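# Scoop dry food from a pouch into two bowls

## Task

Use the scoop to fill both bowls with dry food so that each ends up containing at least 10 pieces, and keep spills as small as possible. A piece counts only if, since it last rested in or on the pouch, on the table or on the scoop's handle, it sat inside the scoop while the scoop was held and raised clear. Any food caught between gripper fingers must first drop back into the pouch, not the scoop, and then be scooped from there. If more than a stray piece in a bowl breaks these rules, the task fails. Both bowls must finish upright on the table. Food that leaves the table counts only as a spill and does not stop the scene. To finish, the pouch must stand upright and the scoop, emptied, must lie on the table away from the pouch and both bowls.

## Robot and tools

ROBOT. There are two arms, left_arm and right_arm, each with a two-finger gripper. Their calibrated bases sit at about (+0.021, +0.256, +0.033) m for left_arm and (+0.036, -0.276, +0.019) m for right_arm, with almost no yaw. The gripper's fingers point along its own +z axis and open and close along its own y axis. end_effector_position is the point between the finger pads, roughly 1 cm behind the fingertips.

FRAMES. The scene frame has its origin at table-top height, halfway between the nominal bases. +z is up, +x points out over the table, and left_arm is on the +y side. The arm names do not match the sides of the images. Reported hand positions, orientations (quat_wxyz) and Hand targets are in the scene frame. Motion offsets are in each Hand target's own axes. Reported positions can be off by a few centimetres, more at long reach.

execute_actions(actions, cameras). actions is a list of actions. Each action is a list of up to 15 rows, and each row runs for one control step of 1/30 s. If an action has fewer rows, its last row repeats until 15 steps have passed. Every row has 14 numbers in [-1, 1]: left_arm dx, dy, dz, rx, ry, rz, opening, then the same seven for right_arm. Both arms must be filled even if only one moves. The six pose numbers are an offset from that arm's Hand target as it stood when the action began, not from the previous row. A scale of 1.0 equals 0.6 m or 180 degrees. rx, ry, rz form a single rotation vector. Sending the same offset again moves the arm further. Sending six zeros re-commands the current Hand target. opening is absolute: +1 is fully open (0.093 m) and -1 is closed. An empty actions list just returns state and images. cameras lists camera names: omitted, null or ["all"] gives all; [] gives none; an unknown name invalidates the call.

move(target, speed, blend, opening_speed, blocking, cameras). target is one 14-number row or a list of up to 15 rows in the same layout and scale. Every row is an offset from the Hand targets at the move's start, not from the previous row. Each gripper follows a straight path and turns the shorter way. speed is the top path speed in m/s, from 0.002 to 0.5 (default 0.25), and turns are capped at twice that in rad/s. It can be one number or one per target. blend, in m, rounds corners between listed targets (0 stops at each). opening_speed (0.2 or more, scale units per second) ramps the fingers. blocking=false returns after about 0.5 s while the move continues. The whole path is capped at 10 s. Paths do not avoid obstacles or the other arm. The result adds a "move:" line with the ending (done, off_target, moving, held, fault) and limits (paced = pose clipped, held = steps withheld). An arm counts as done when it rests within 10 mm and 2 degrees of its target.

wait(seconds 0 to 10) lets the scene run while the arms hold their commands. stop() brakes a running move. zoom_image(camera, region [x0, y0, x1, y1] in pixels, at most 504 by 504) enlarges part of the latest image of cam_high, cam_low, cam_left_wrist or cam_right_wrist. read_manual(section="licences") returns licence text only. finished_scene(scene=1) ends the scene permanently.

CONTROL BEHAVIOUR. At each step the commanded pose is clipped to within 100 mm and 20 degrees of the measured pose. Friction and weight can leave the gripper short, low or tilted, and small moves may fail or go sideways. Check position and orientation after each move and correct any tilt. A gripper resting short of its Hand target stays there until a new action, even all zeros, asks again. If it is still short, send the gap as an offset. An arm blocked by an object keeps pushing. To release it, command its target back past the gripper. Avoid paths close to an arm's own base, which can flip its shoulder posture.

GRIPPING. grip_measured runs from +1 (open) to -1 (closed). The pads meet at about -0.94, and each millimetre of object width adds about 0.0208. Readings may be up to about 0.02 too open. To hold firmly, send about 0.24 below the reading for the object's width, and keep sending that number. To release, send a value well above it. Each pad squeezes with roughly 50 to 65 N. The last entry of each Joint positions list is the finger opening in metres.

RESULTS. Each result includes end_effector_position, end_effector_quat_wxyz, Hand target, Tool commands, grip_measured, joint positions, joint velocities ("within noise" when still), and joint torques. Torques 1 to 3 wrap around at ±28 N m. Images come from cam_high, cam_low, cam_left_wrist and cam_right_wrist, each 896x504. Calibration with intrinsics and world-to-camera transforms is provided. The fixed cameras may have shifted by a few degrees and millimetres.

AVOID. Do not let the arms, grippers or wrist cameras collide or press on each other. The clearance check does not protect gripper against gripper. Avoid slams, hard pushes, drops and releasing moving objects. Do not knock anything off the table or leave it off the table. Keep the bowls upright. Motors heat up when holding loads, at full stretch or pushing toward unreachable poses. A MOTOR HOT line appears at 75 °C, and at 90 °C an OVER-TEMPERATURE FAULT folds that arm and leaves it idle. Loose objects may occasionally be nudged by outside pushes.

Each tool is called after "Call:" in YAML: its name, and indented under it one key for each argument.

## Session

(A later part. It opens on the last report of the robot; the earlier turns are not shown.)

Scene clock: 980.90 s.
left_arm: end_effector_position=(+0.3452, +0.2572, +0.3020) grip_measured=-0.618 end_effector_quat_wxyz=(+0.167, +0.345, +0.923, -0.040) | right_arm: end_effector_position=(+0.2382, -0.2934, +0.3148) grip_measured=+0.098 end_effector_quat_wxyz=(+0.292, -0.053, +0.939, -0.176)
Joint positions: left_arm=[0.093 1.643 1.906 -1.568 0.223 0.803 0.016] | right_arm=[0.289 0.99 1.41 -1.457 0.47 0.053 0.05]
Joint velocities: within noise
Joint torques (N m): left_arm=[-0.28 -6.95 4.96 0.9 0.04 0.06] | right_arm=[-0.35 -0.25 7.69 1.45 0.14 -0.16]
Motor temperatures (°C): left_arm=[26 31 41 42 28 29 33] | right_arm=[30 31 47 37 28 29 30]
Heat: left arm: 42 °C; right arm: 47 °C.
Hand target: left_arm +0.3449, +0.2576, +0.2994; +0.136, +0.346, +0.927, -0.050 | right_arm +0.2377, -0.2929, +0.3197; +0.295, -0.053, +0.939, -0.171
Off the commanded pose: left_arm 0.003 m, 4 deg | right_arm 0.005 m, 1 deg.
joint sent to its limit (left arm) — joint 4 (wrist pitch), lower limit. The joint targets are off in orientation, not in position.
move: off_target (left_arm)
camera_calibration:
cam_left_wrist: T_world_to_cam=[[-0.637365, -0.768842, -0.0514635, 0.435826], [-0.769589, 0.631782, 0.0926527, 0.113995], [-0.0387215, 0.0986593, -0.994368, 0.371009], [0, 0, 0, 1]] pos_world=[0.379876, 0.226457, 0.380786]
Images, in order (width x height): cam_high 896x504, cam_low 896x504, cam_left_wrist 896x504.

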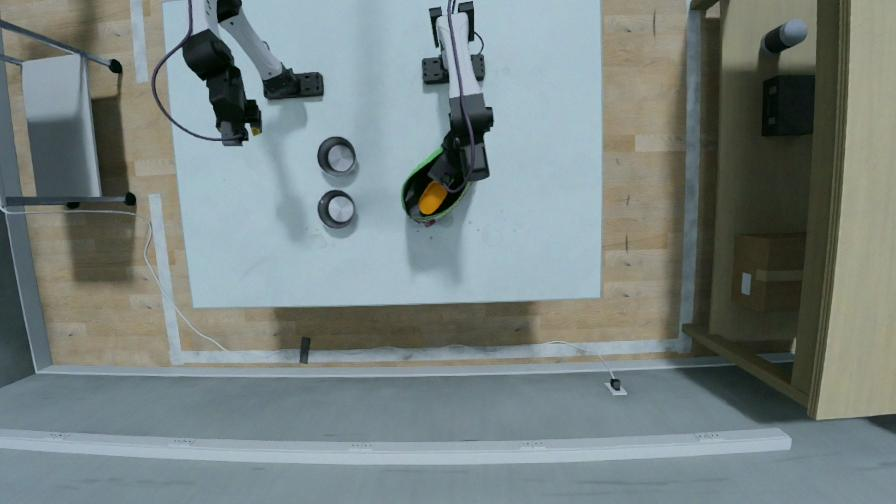

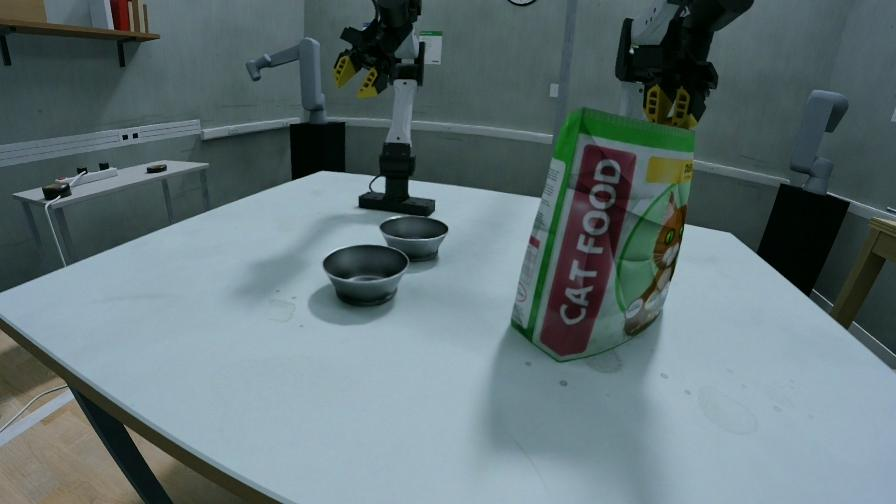

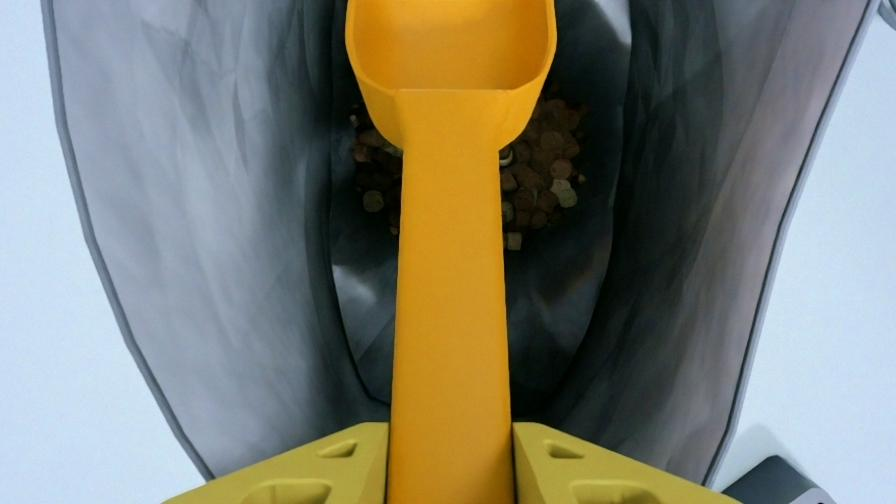

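Call:
move:
  target:
    - [0.0165,0,0.055,0,0.048,0,-0.9,0,0,0,0,0,0,0.1]
    - [0.0356,0,0.119,0,0.093,0,-0.9,0,0,0,0,0,0,0.1]
  speed: 0.06
  blend: 0.01
  cameras: ["cam_high","cam_low","cam_left_wrist"]

Call:
zoom_image:
  camera: "cam_high"
  region: [380, 110, 560, 250]

Scene clock: 999.80 s.
left_arm: end_effector_position=(+0.3540, +0.2521, +0.2464) grip_measured=-0.619 end_effector_quat_wxyz=(+0.061, +0.353, +0.934, +0.004) | right_arm: end_effector_position=(+0.2382, -0.2934, +0.3148) grip_measured=+0.098 end_effector_quat_wxyz=(+0.292, -0.053, +0.939, -0.176)
Joint positions: left_arm=[-0.02 1.745 1.828 -1.536 0.036 0.727 0.015] | right_arm=[0.289 0.99 1.41 -1.457 0.47 0.053 0.05]
Joint velocities: within noise
Joint torques (N m): left_arm=[-0.2 -4.96 3.14 0.29 -0.39 0.05] | right_arm=[-0.38 -0.28 7.71 1.45 0.14 -0.16]
Motor temperatures (°C): left_arm=[26 32 41 40 28 29 33] | right_arm=[30 31 47 37 28 29 30]
Heat: left arm: 41 °C; right arm: 47 °C.
Hand target: left_arm +0.3451, +0.2576, +0.2249; +0.000, +0.349, +0.937, +0.001 | right_arm +0.2377, -0.2929, +0.3197; +0.295, -0.053, +0.939, -0.171
Off the commanded pose: left_arm 0.024 m, 7 deg | right_arm 0.005 m, 1 deg.
joint sent to its limit (left arm) — joint 4 (wrist pitch), lower limit. The joint targets still meet the commanded pose.
move: off_target (left_arm)
camera_calibration:
cam_left_wrist: T_world_to_cam=[[-0.648342, -0.758489, -0.065924, 0.439526], [-0.734218, 0.599981, 0.317721, 0.0692071], [-0.201435, 0.254395, -0.94589, 0.322981], [0, 0, 0, 1]] pos_world=[0.400836, 0.209688, 0.312491]
Images, in order (width x height): cam_high 896x504, cam_low 896x504, cam_left_wrist 896x504.

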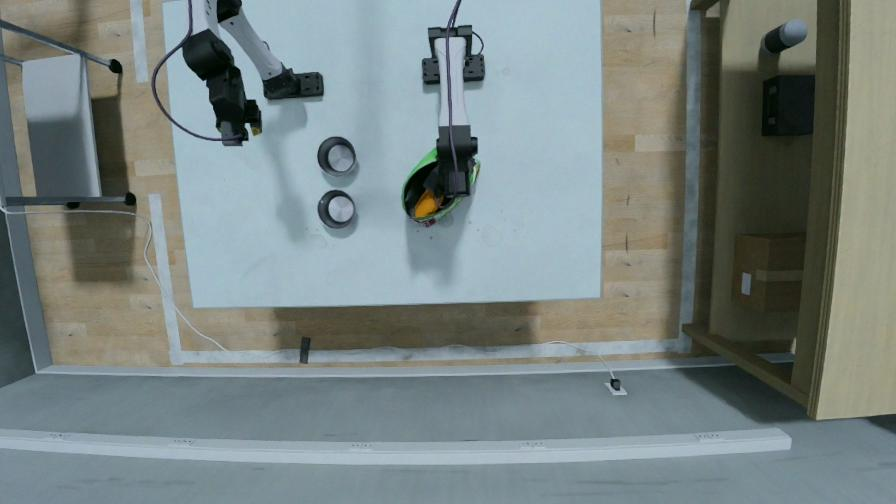

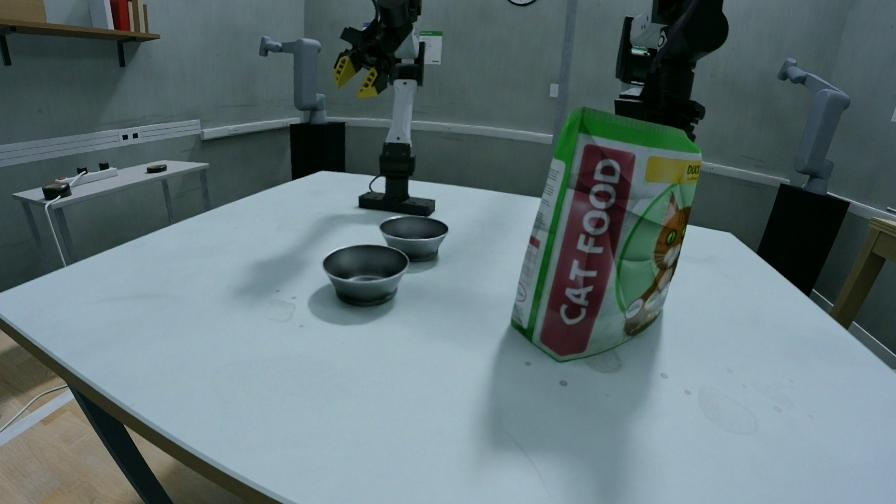

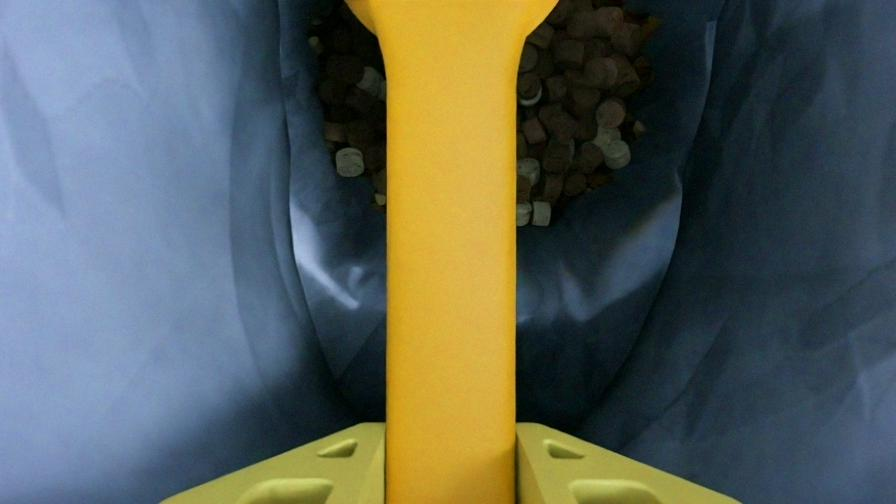

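Scaled by 2.800 from the camera's 896x504 image, which has a finer 1280x720 frame.

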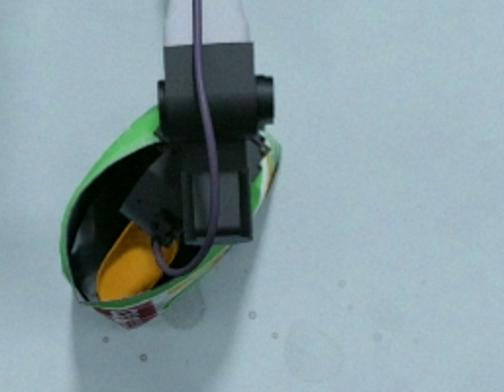

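Call:
move:
  target:
    - [0,0,-0.125,0,-0.094,0,-0.9,0,0,0,0,0,0,0.1]
    - [0.0325,0,-0.183,0,-0.15,0,-0.9,0,0,0,0,0,0,0.1]
    - [0.126,0,-0.292,0,-0.211,0,-0.9,0,0,0,0,0,0,0.1]
  speed: 0.12
  blend: 0.015
  cameras: ["cam_high","cam_low","cam_left_wrist"]

Call:
zoom_image:
  camera: "cam_high"
  region: [380, 110, 560, 250]

Scene clock: 1057.30 s.
left_arm: end_effector_position=(+0.2884, +0.3084, +0.3917) grip_measured=-0.619 end_effector_quat_wxyz=(+0.375, +0.284, +0.882, -0.040) | right_arm: end_effector_position=(+0.2382, -0.2934, +0.3148) grip_measured=+0.098 end_effector_quat_wxyz=(+0.292, -0.053, +0.939, -0.176)
Joint positions: left_arm=[0.532 1.374 1.88 -1.576 0.616 1.018 0.015] | right_arm=[0.289 0.99 1.41 -1.457 0.47 0.053 0.05]
Joint velocities: within noise
Joint torques (N m): left_arm=[0.43 -4.92 5.94 1.35 0.55 0.18] | right_arm=[-0.39 -0.23 7.75 1.45 0.14 -0.17]
Motor temperatures (°C): left_arm=[26 32 39 38 28 29 33] | right_arm=[30 30 47 37 28 29 30]
Heat: left arm: 39 °C; right arm: 47 °C.
Hand target: left_arm +0.2879, +0.3068, +0.4002; +0.305, +0.331, +0.886, -0.113 | right_arm +0.2377, -0.2929, +0.3197; +0.295, -0.053, +0.939, -0.171
Off the commanded pose: left_arm 0.009 m, 13 deg | right_arm 0.005 m, 1 deg.
joint read past its limit (left arm) — joint 4 (wrist pitch), lower limit.
joint sent to its limit (left arm) — joint 4 (wrist pitch), lower limit. The joint targets are off in orientation, not in position.
move: off_target (left_arm)
camera_calibration:
cam_left_wrist: T_world_to_cam=[[-0.513993, -0.845283, -0.145975, 0.46861], [-0.784246, 0.532011, -0.319254, 0.225941], [0.34752, -0.049614, -0.936359, 0.364527], [0, 0, 0, 1]] pos_world=[0.291376, 0.29399, 0.481866]
Images, in order (width x height): cam_high 896x504, cam_low 896x504, cam_left_wrist 896x504.

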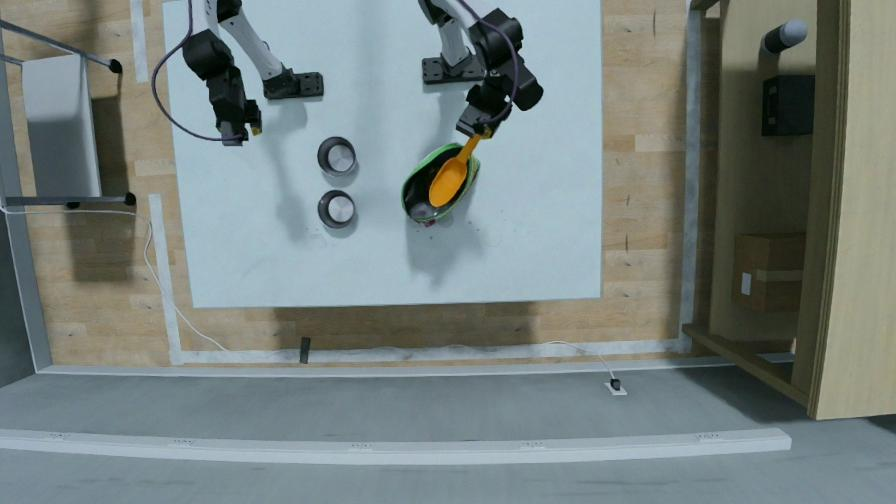

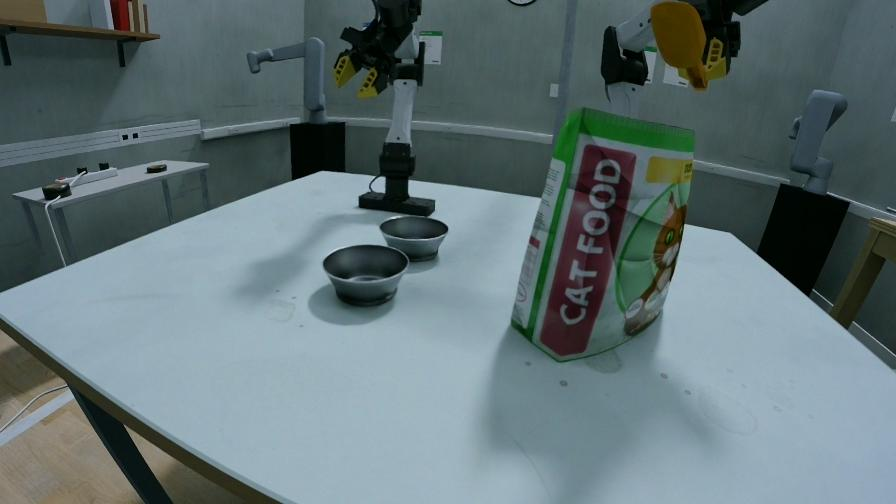

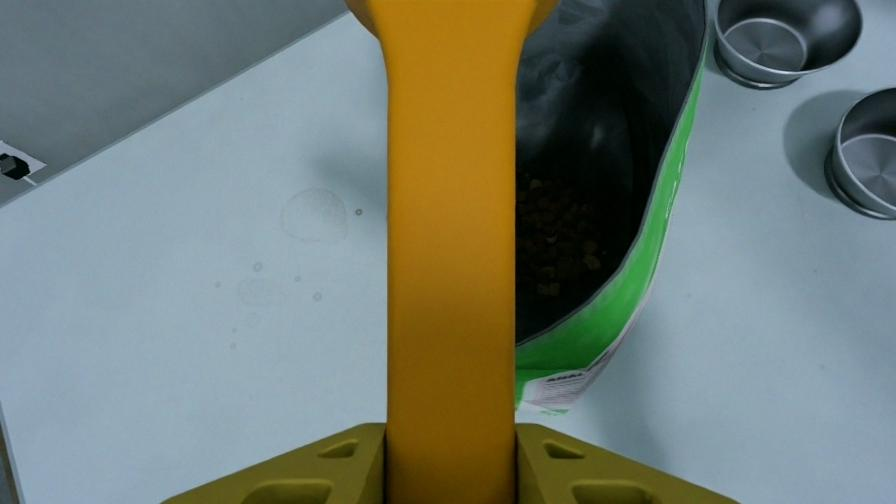

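Scaled by 2.800 from the camera's 896x504 image, which has a finer 1280x720 frame.

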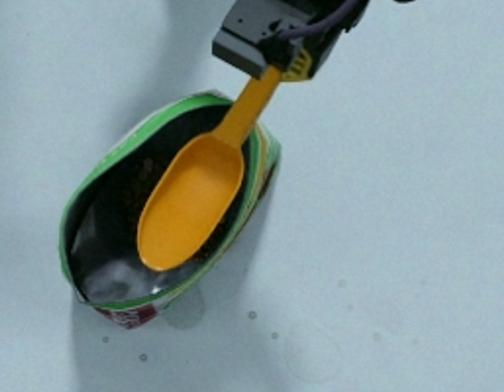

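Call:
move:
  target:
    - [0.092,0.094,-0.008,-0.2657,-0.0095,-0.3281,-0.9,0,0,0,0,0,0,0.1]
    - [0.2705,0.3543,0.2118,-0.2657,-0.0095,-0.3281,-0.9,0,0,0,0,0,0,0.1]
  speed: 0.2
  blend: 0.03
  cameras: ["cam_high","cam_low","cam_left_wrist"]

Call:
zoom_image:
  camera: "cam_low"
  region: [640, 100, 896, 300]

Scene clock: 1105.83 s.
left_arm: end_effector_position=(+0.3852, +0.4985, +0.1966) grip_measured=-0.619 end_effector_quat_wxyz=(+0.313, -0.288, +0.899, +0.105) | right_arm: end_effector_position=(+0.2382, -0.2934, +0.3147) grip_measured=+0.098 end_effector_quat_wxyz=(+0.292, -0.053, +0.939, -0.176)
Joint positions: left_arm=[0.546 1.631 1.294 -0.561 -0.039 -0.034 0.015] | right_arm=[0.289 0.99 1.41 -1.458 0.47 0.053 0.05]
Joint velocities: within noise
Joint torques (N m): left_arm=[0.34 -8.8 6.57 1.92 0.08 0.2] | right_arm=[-0.38 -0.25 7.72 1.46 0.13 -0.17]
Motor temperatures (°C): left_arm=[26 32 40 40 28 29 34] | right_arm=[30 30 47 37 28 29 30]
Heat: left arm: 40 °C; right arm: 47 °C.
Hand target: left_arm +0.3894, +0.5005, +0.2006; +0.326, -0.283, +0.896, +0.104 | right_arm +0.2377, -0.2929, +0.3197; +0.295, -0.053, +0.939, -0.171
Off the commanded pose: left_arm 0.006 m, 2 deg | right_arm 0.005 m, 1 deg.
move: done
camera_calibration:
cam_left_wrist: T_world_to_cam=[[0.598022, -0.80135, -0.0144401, 0.174481], [-0.781046, -0.578638, -0.23483, 0.674275], [0.179826, 0.151712, -0.971929, 0.128814], [0, 0, 0, 1]] pos_world=[0.399133, 0.510439, 0.286058]
Images, in order (width x height): cam_high 896x504, cam_low 896x504, cam_left_wrist 896x504.

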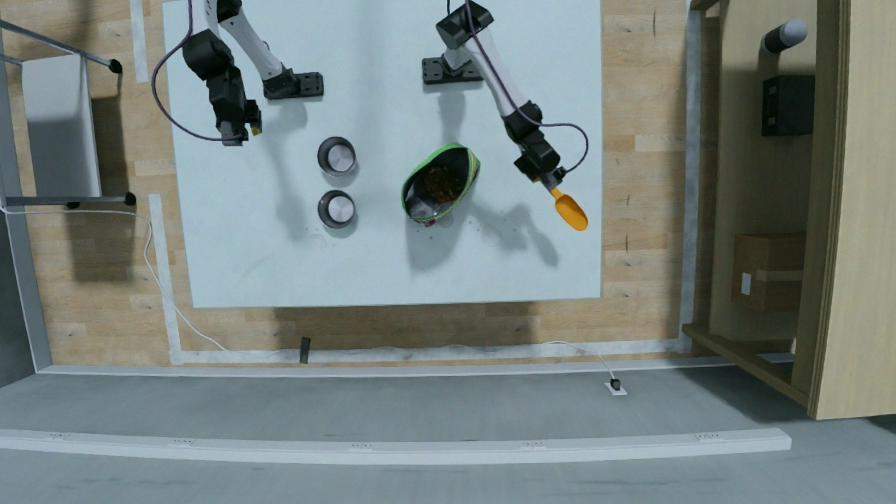

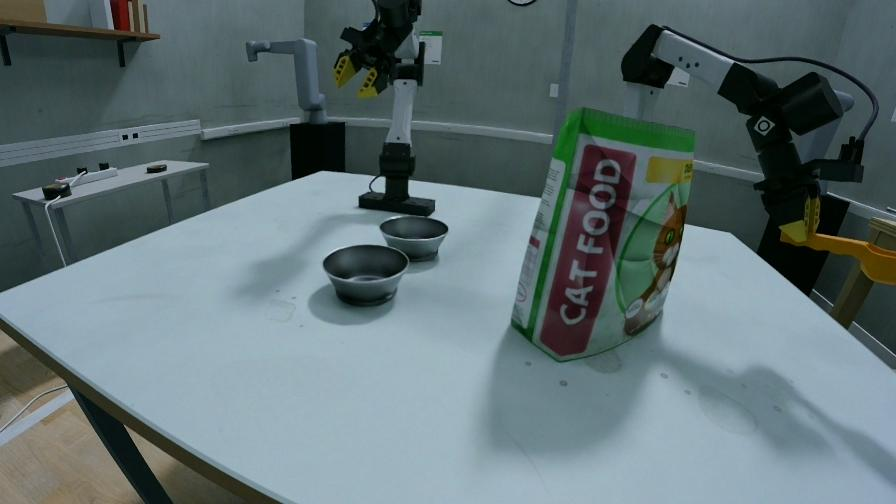

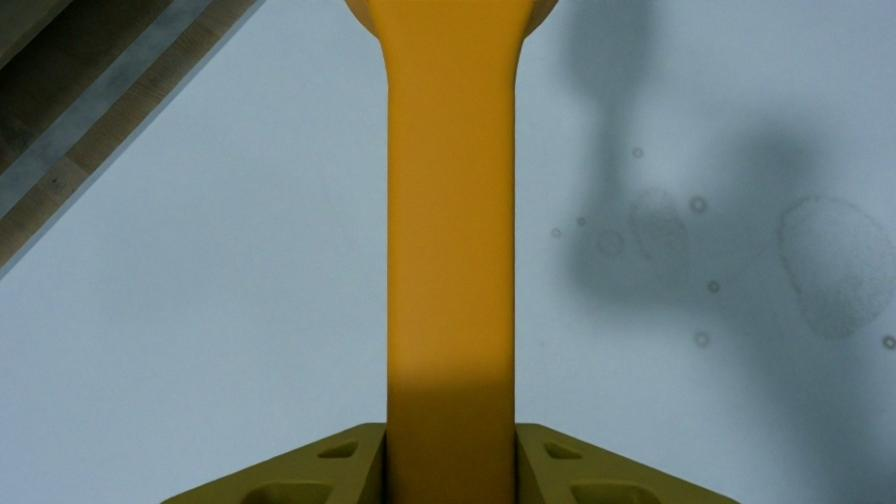

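Scaled by 1.969 from the camera's 896x504 image, which has a finer 1280x720 frame.

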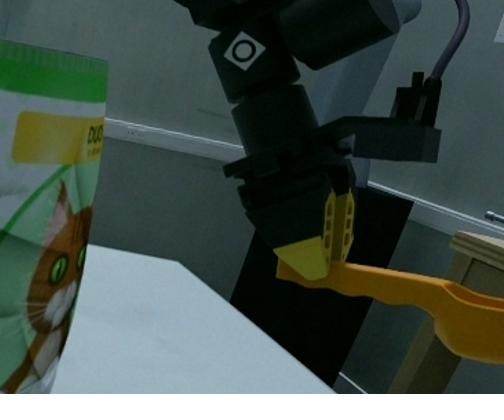

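Call:
move:
  target:
    - [0.2224,-0.026,0.142,0,0,0,-0.9,0,0,0,0,0,0,0.1]
  speed: 0.15
  cameras: ["cam_low","cam_left_wrist"]

Call:
zoom_image:
  camera: "cam_low"
  region: [640, 150, 896, 350]

Scene clock: 1115.63 s.
left_arm: end_effector_position=(+0.3566, +0.4586, +0.0481) grip_measured=-0.619 end_effector_quat_wxyz=(+0.319, -0.280, +0.900, +0.098) | right_arm: end_effector_position=(+0.2382, -0.2934, +0.3147) grip_measured=+0.098 end_effector_quat_wxyz=(+0.292, -0.053, +0.939, -0.176)
Joint positions: left_arm=[0.496 1.706 0.717 0.097 -0.049 -0.065 0.015] | right_arm=[0.289 0.99 1.41 -1.458 0.47 0.053 0.05]
Joint velocities: within noise
Joint torques (N m): left_arm=[-0.36 -7.32 5.2 1.93 -0.22 0.04] | right_arm=[-0.36 -0.29 7.72 1.45 0.14 -0.17]
Motor temperatures (°C): left_arm=[26 32 41 41 28 29 34] | right_arm=[30 30 47 37 28 29 30]
Heat: left arm: 41 °C; right arm: 47 °C.
Hand target: left_arm +0.3596, +0.4608, +0.0495; +0.327, -0.283, +0.896, +0.104 | right_arm +0.2377, -0.2929, +0.3197; +0.295, -0.053, +0.939, -0.171
Off the commanded pose: left_arm 0.004 m, 1 deg | right_arm 0.005 m, 1 deg.
move: done
camera_calibration:
cam_left_wrist: T_world_to_cam=[[0.581881, -0.813269, -0.00286635, 0.168181], [-0.789745, -0.564202, -0.240788, 0.590751], [0.194208, 0.142373, -0.970574, -0.00513701], [0, 0, 0, 1]] pos_world=[0.369679, 0.470811, 0.137742]
Images, in order (width x height): cam_low 896x504, cam_left_wrist 896x504.

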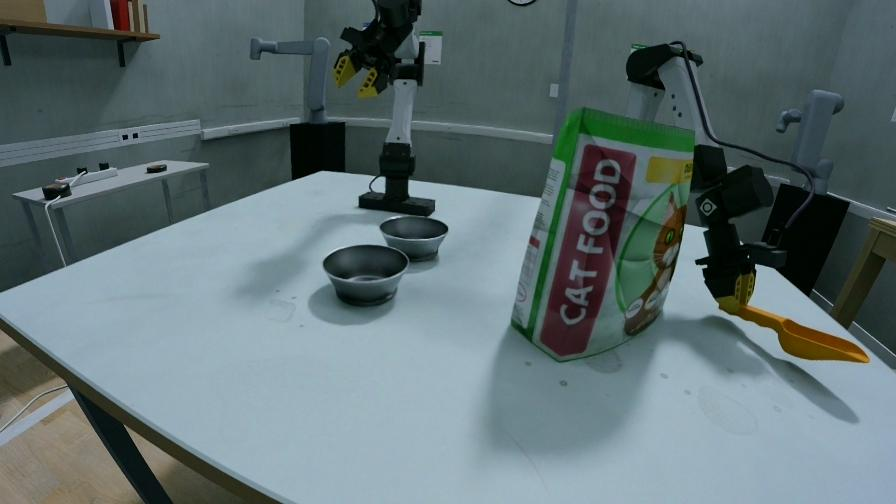

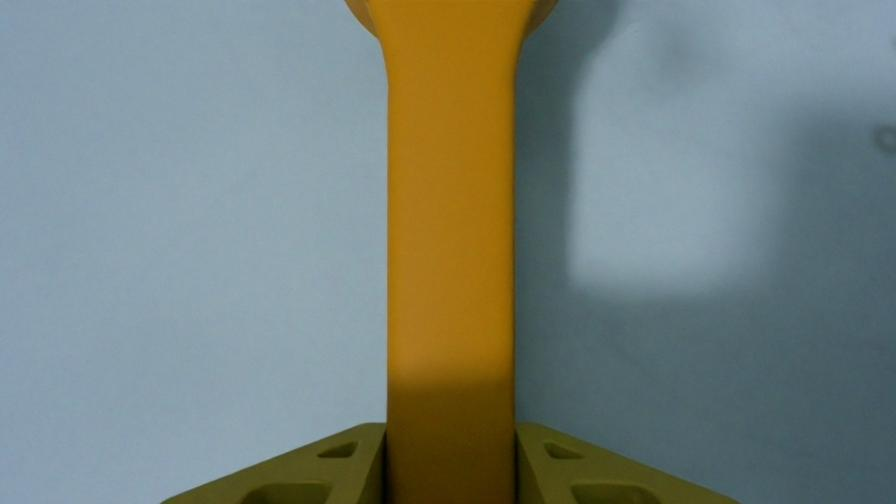

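Scaled by 1.969 from the camera's 896x504 image, which has a finer 1280x720 frame.

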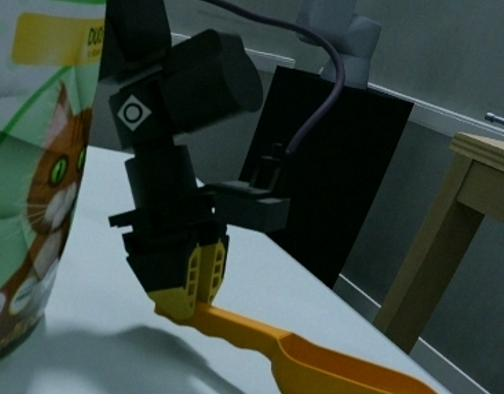

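Call:
move:
  target: [0.0193,0,0.023,0,0,0,-0.9,0,0,0,0,0,0,0.1]
  speed: 0.04
  cameras: []

Call:
move:
  target: [0,0,0,0,0,0,-0.2,0,0,0,0,0,0,0.1]
  opening_speed: 0.5
  cameras: ["cam_low","cam_left_wrist"]

Call:
zoom_image:
  camera: "cam_low"
  region: [680, 200, 896, 380]

Scene clock: 1121.93 s.
left_arm: end_effector_position=(+0.3589, +0.4601, +0.0326) grip_measured=-0.619 end_effector_quat_wxyz=(+0.322, -0.280, +0.899, +0.099) | right_arm: end_effector_position=(+0.2382, -0.2934, +0.3147) grip_measured=+0.098 end_effector_quat_wxyz=(+0.292, -0.053, +0.939, -0.176)
Joint positions: left_arm=[0.496 1.766 0.697 0.184 -0.05 -0.065 0.015] | right_arm=[0.289 0.99 1.41 -1.458 0.47 0.053 0.05]
Joint velocities: within noise
Joint torques (N m): left_arm=[-0.39 -7.42 4.4 1.95 -0.21 0.04] | right_arm=[-0.34 -0.29 7.73 1.46 0.14 -0.16]
Motor temperatures (°C): left_arm=[26 33 41 42 28 29 34] | right_arm=[30 30 47 37 28 29 30]
Heat: left arm: 42 °C; right arm: 47 °C.
Hand target: left_arm +0.3596, +0.4609, +0.0314; +0.326, -0.283, +0.896, +0.104 | right_arm +0.2377, -0.2929, +0.3197; +0.295, -0.053, +0.939, -0.171
Off the commanded pose: left_arm 0.002 m, 1 deg | right_arm 0.005 m, 1 deg.
move: done
No camera images: "cameras" was empty.

Scene clock: 1123.53 s.
left_arm: end_effector_position=(+0.3607, +0.4611, +0.0343) grip_measured=-0.202 end_effector_quat_wxyz=(+0.327, -0.280, +0.897, +0.100) | right_arm: end_effector_position=(+0.2382, -0.2934, +0.3147) grip_measured=+0.098 end_effector_quat_wxyz=(+0.292, -0.053, +0.939, -0.176)
Joint positions: left_arm=[0.496 1.766 0.697 0.195 -0.05 -0.065 0.036] | right_arm=[0.289 0.99 1.41 -1.458 0.47 0.053 0.05]
Joint velocities: within noise
Joint torques (N m): left_arm=[-0.34 -7.42 4.36 1.87 -0.21 0.04] | right_arm=[-0.39 -0.28 7.69 1.46 0.14 -0.15]
Motor temperatures (°C): left_arm=[26 33 41 42 28 29 34] | right_arm=[30 30 47 37 28 29 30]
Heat: left arm: 42 °C; right arm: 47 °C.
Hand target: left_arm +0.3597, +0.4609, +0.0315; +0.327, -0.283, +0.896, +0.104 | right_arm +0.2377, -0.2929, +0.3197; +0.295, -0.053, +0.939, -0.171
Off the commanded pose: left_arm 0.003 m, 1 deg | right_arm 0.005 m, 1 deg.
move: done
camera_calibration:
cam_left_wrist: T_world_to_cam=[[0.58231, -0.812965, -0.00159114, 0.167455], [-0.785497, -0.562129, -0.258854, 0.590199], [0.209545, 0.151983, -0.965915, -0.029811], [0, 0, 0, 1]] pos_world=[0.372336, 0.472434, 0.124247]
Images, in order (width x height): cam_low 896x504, cam_left_wrist 896x504.

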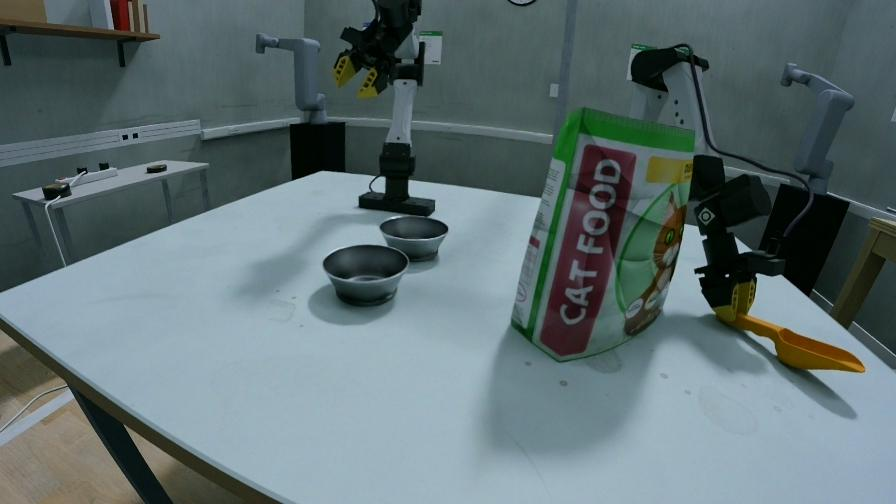

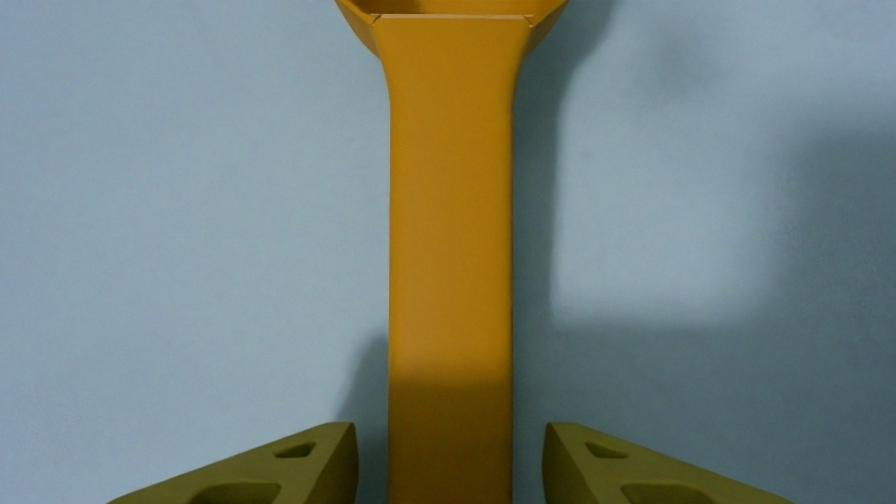

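Scaled by 2.333 from the camera's 896x504 image, which has a finer 1280x720 frame.

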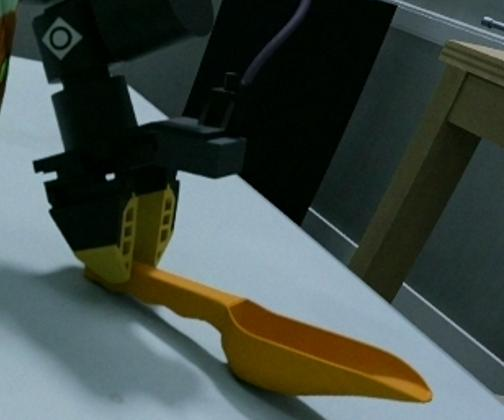

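Call:
move:
  target: [-0.0384,0,0.0191,0,-0.2056,0,-0.2,0,0,0,0,0,0,0.1]
  speed: 0.15
  cameras: ["cam_low","cam_left_wrist"]

Call:
zoom_image:
  camera: "cam_low"
  region: [680, 200, 896, 380]

Scene clock: 1136.70 s.
left_arm: end_effector_position=(+0.3779, +0.4742, +0.0348) grip_measured=-0.202 end_effector_quat_wxyz=(+0.580, -0.240, +0.757, +0.179) | right_arm: end_effector_position=(+0.2382, -0.2934, +0.3147) grip_measured=+0.098 end_effector_quat_wxyz=(+0.292, -0.053, +0.939, -0.176)
Joint positions: left_arm=[0.485 2.26 0.439 1.555 -0.092 -0.032 0.036] | right_arm=[0.289 0.99 1.41 -1.458 0.47 0.053 0.05]
Joint velocities: within noise
Joint torques (N m): left_arm=[-0.42 -7.97 2.63 2.43 -0.2 0.19] | right_arm=[-0.38 -0.29 7.69 1.46 0.14 -0.16]
Motor temperatures (°C): left_arm=[26 33 40 43 28 29 32] | right_arm=[30 30 47 37 28 29 30]
Heat: left arm: 43 °C; right arm: 47 °C.
Hand target: left_arm +0.3801, +0.4753, +0.0375; +0.594, -0.235, +0.746, +0.189 | right_arm +0.2377, -0.2929, +0.3197; +0.295, -0.053, +0.939, -0.171
Off the commanded pose: left_arm 0.004 m, 2 deg | right_arm 0.005 m, 1 deg.
joint sent to its limit (left arm) — joint 4 (wrist pitch), upper limit. The joint targets still meet the commanded pose.
move: done
camera_calibration:
cam_left_wrist: T_world_to_cam=[[0.586286, -0.809999, 0.0130107, 0.164687], [-0.51712, -0.386563, -0.763647, 0.444109], [0.623583, 0.440988, -0.645503, -0.339578], [0, 0, 0, 1]] pos_world=[0.344859, 0.454822, 0.117801]
Images, in order (width x height): cam_low 896x504, cam_left_wrist 896x504.

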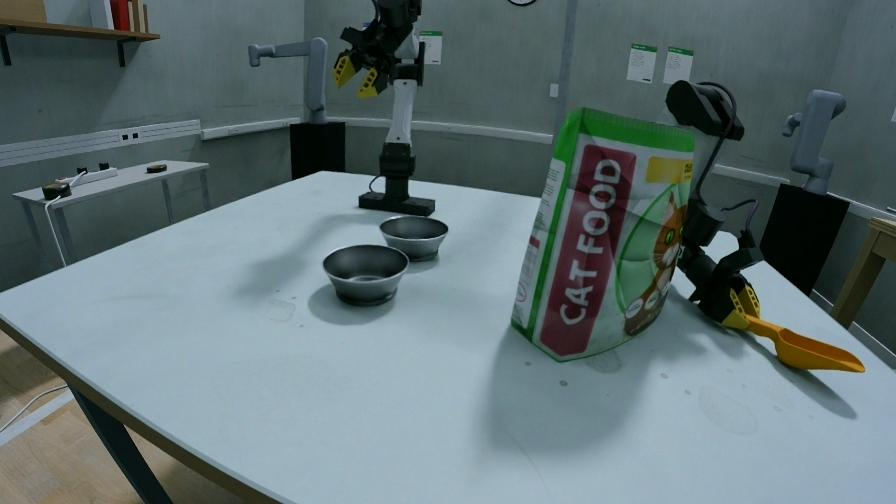

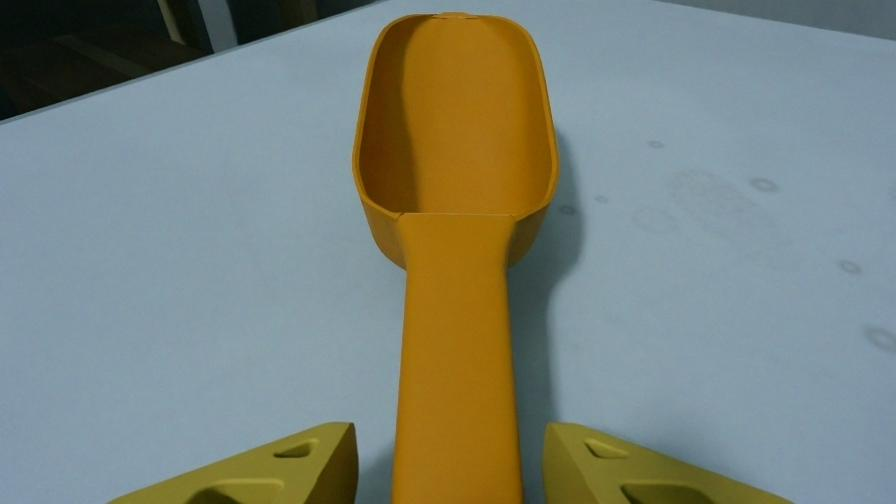

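Scaled by 2.333 from the camera's 896x504 image, which has a finer 1280x720 frame.

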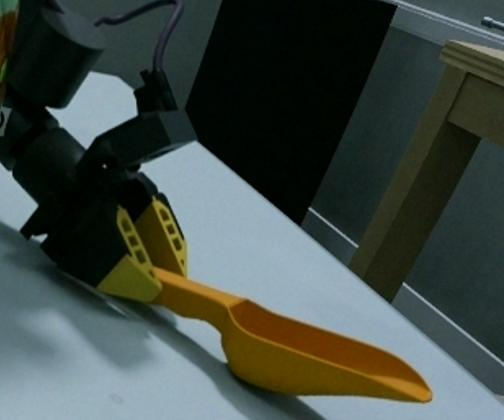

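Call:
move:
  target: [0,0,0,0,0,0,-0.9,0,0,0,0,0,0,0.1]
  opening_speed: 0.5
  cameras: ["cam_left_wrist"]

Scene clock: 1172.53 s.
left_arm: end_effector_position=(+0.3779, +0.4743, +0.0350) grip_measured=-0.610 end_effector_quat_wxyz=(+0.581, -0.240, +0.757, +0.180) | right_arm: end_effector_position=(+0.2382, -0.2934, +0.3147) grip_measured=+0.098 end_effector_quat_wxyz=(+0.292, -0.053, +0.939, -0.176)
Joint positions: left_arm=[0.485 2.26 0.439 1.556 -0.093 -0.032 0.016] | right_arm=[0.289 0.99 1.41 -1.458 0.47 0.053 0.05]
Joint velocities: within noise
Joint torques (N m): left_arm=[-0.42 -7.97 2.63 2.42 -0.19 0.19] | right_arm=[-0.36 -0.27 7.72 1.46 0.14 -0.16]
Motor temperatures (°C): left_arm=[26 34 38 50 28 29 31] | right_arm=[30 30 47 37 28 29 30]
Heat: left arm: 50 °C; right arm: 47 °C.
Hand target: left_arm +0.3801, +0.4753, +0.0375; +0.594, -0.235, +0.746, +0.189 | right_arm +0.2377, -0.2929, +0.3197; +0.295, -0.053, +0.939, -0.171
Off the commanded pose: left_arm 0.003 m, 2 deg | right_arm 0.005 m, 1 deg.
joint sent to its limit (left arm) — joint 4 (wrist pitch), upper limit. The joint targets still meet the commanded pose.
move: done
camera_calibration:
cam_left_wrist: T_world_to_cam=[[0.586498, -0.809852, 0.0126309, 0.164607], [-0.516706, -0.386119, -0.764152, 0.443929], [0.623727, 0.441647, -0.644913, -0.339888], [0, 0, 0, 1]] pos_world=[0.344836, 0.454827, 0.117952]
Images, in order (width x height): cam_left_wrist 896x504.

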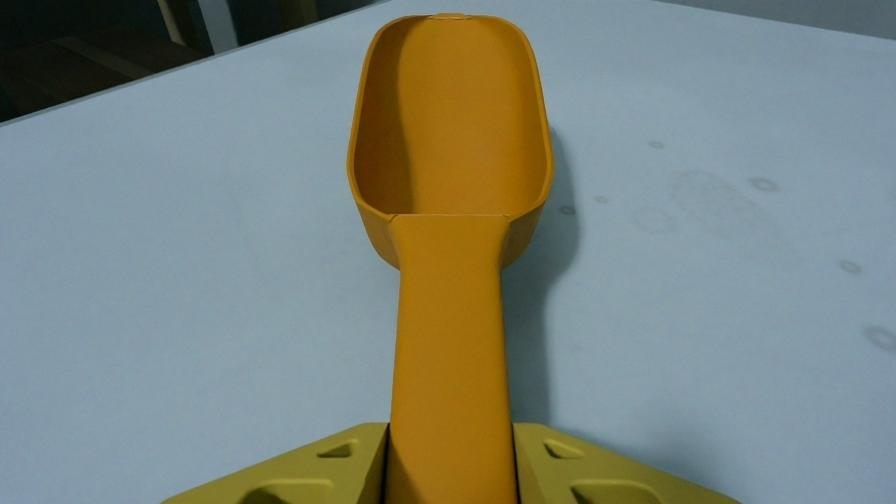

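Call:
move:
  target:
    - [-0.04,0,-0.009,0,0,0,-0.9,0,0,0,0,0,0,0.1]
    - [-0.2477,0,-0.0572,0,0.0944,0,-0.9,0,0,0,0,0,0,0.1]
    - [-0.5318,-0.025,-0.3085,0,0.15,0,-0.9,0,0,0,0,0,0,0.1]
  speed: [0.05,0.2,0.2]
  blend: 0.02
  cameras: ["cam_left_wrist","cam_low"]

Scene clock: 1235.37 s.
left_arm: end_effector_position=(+0.2996, +0.3987, +0.3811) grip_measured=-0.616 end_effector_quat_wxyz=(+0.394, -0.269, +0.870, +0.124) | right_arm: end_effector_position=(+0.2382, -0.2934, +0.3147) grip_measured=+0.098 end_effector_quat_wxyz=(+0.292, -0.053, +0.939, -0.176)
Joint positions: left_arm=[0.358 1.218 1.6 -1.115 -0.165 -0.142 0.016] | right_arm=[0.289 0.99 1.41 -1.458 0.47 0.053 0.05]
Joint velocities: within noise
Joint torques (N m): left_arm=[-0.38 -3.66 7.75 1.92 -0.28 0.02] | right_arm=[-0.38 -0.27 7.72 1.46 0.14 -0.16]
Motor temperatures (°C): left_arm=[26 35 37 54 28 29 33] | right_arm=[30 29 47 37 28 29 30]
Heat: left arm: 54 °C; right arm: 47 °C.
Hand target: left_arm +0.2998, +0.3996, +0.3899; +0.403, -0.273, +0.864, +0.129 | right_arm +0.2377, -0.2929, +0.3197; +0.295, -0.053, +0.939, -0.171
Off the commanded pose: left_arm 0.009 m, 2 deg | right_arm 0.005 m, 1 deg.
move: done; blend cut to 0.0122 m at target 1
camera_calibration:
cam_left_wrist: T_world_to_cam=[[0.581483, -0.81354, -0.0055333, 0.154776], [-0.746071, -0.530522, -0.402399, 0.627199], [0.324432, 0.238116, -0.915448, 0.239452], [0, 0, 0, 1]] pos_world=[0.300249, 0.401642, 0.472446]
Images, in order (width x height): cam_low 896x504, cam_left_wrist 896x504.

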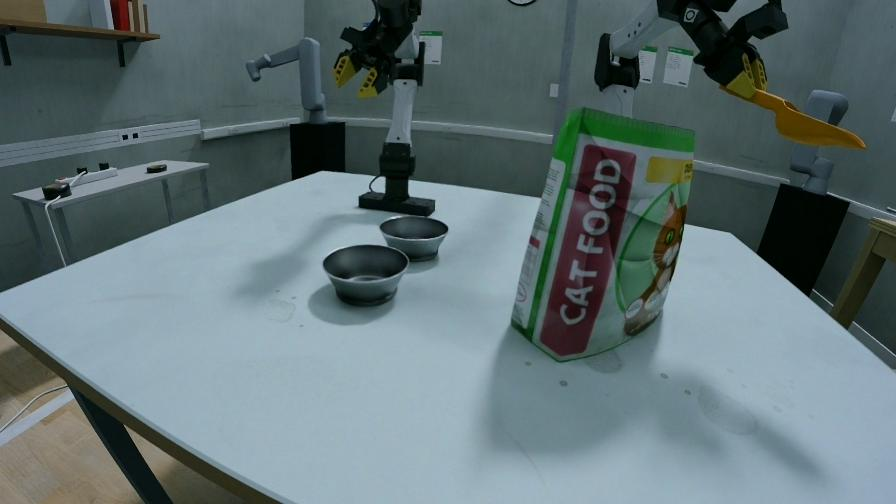

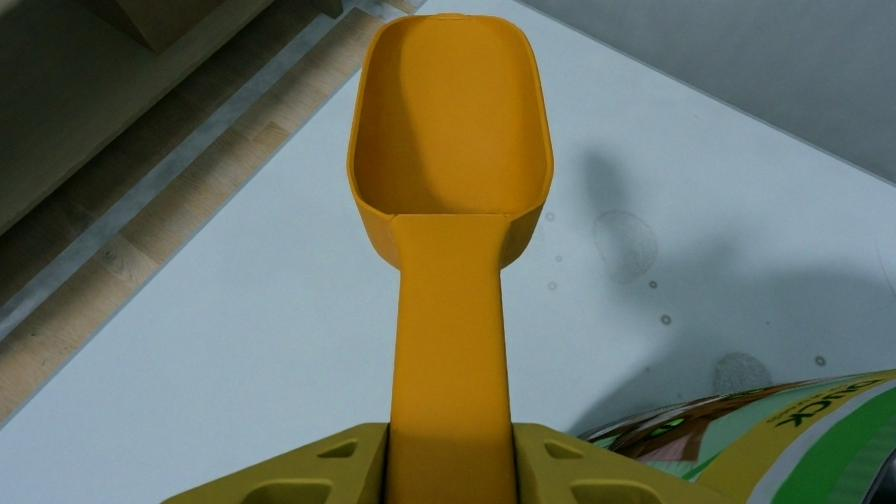

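Call:
move:
  target: [0.0451,-0.112,-0.0929,0.3062,0.0381,0.2953,-0.9,0,0,0,0,0,0,0.1]
  speed: 0.25
  cameras: ["cam_left_wrist","cam_high"]

Scene clock: 1253.13 s.
left_arm: end_effector_position=(+0.2928, +0.3166, +0.4006) grip_measured=-0.616 end_effector_quat_wxyz=(+0.405, +0.279, +0.869, -0.048) | right_arm: end_effector_position=(+0.2382, -0.2934, +0.3147) grip_measured=+0.098 end_effector_quat_wxyz=(+0.292, -0.053, +0.939, -0.176)
Joint positions: left_arm=[0.593 1.39 1.895 -1.566 0.7 1.05 0.016] | right_arm=[0.289 0.99 1.41 -1.458 0.47 0.053 0.05]
Joint velocities: within noise
Joint torques (N m): left_arm=[-0.36 -5.74 4.44 1.23 0.57 0.18] | right_arm=[-0.4 -0.28 7.73 1.45 0.14 -0.16]
Motor temperatures (°C): left_arm=[26 34 39 51 28 29 33] | right_arm=[30 29 47 37 28 29 30]
Heat: left arm: 51 °C; right arm: 47 °C.
Hand target: left_arm +0.2893, +0.3101, +0.4048; +0.334, +0.330, +0.874, -0.126 | right_arm +0.2377, -0.2929, +0.3197; +0.295, -0.053, +0.939, -0.171
Off the commanded pose: left_arm 0.009 m, 13 deg | right_arm 0.005 m, 1 deg.
joint sent to its limit (left arm) — joint 4 (wrist pitch), lower limit. The joint targets are off in orientation, not in position.
move: off_target (left_arm)
camera_calibration:
cam_left_wrist: T_world_to_cam=[[-0.507445, -0.849272, -0.145726, 0.478396], [-0.762765, 0.521396, -0.382538, 0.250307], [0.40086, -0.0829626, -0.912375, 0.3571], [0, 0, 0, 1]] pos_world=[0.290538, 0.305405, 0.491275]
Images, in order (width x height): cam_high 896x504, cam_left_wrist 896x504.

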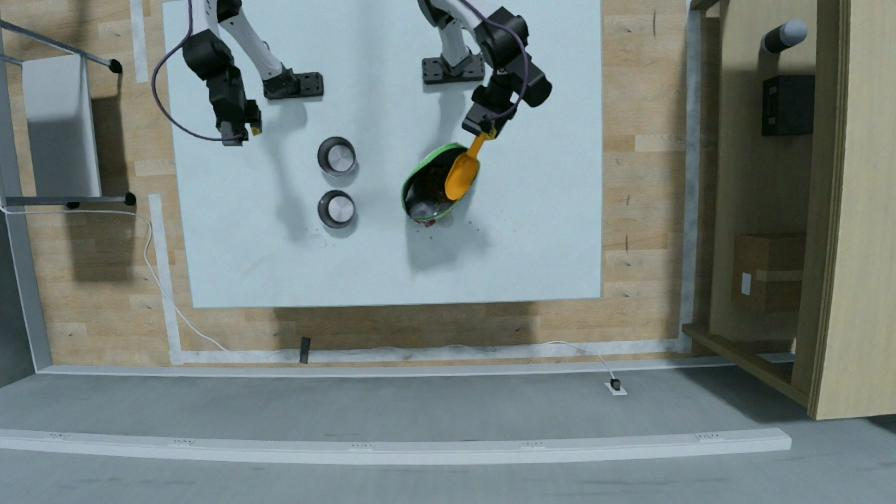

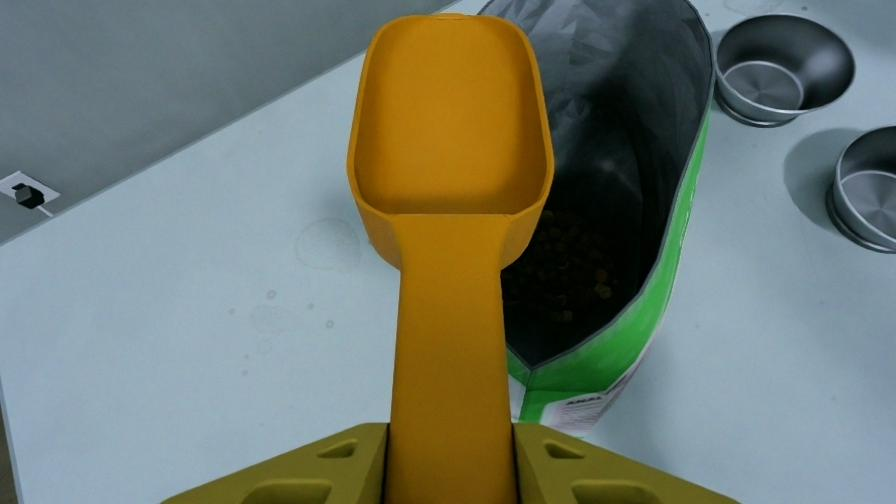

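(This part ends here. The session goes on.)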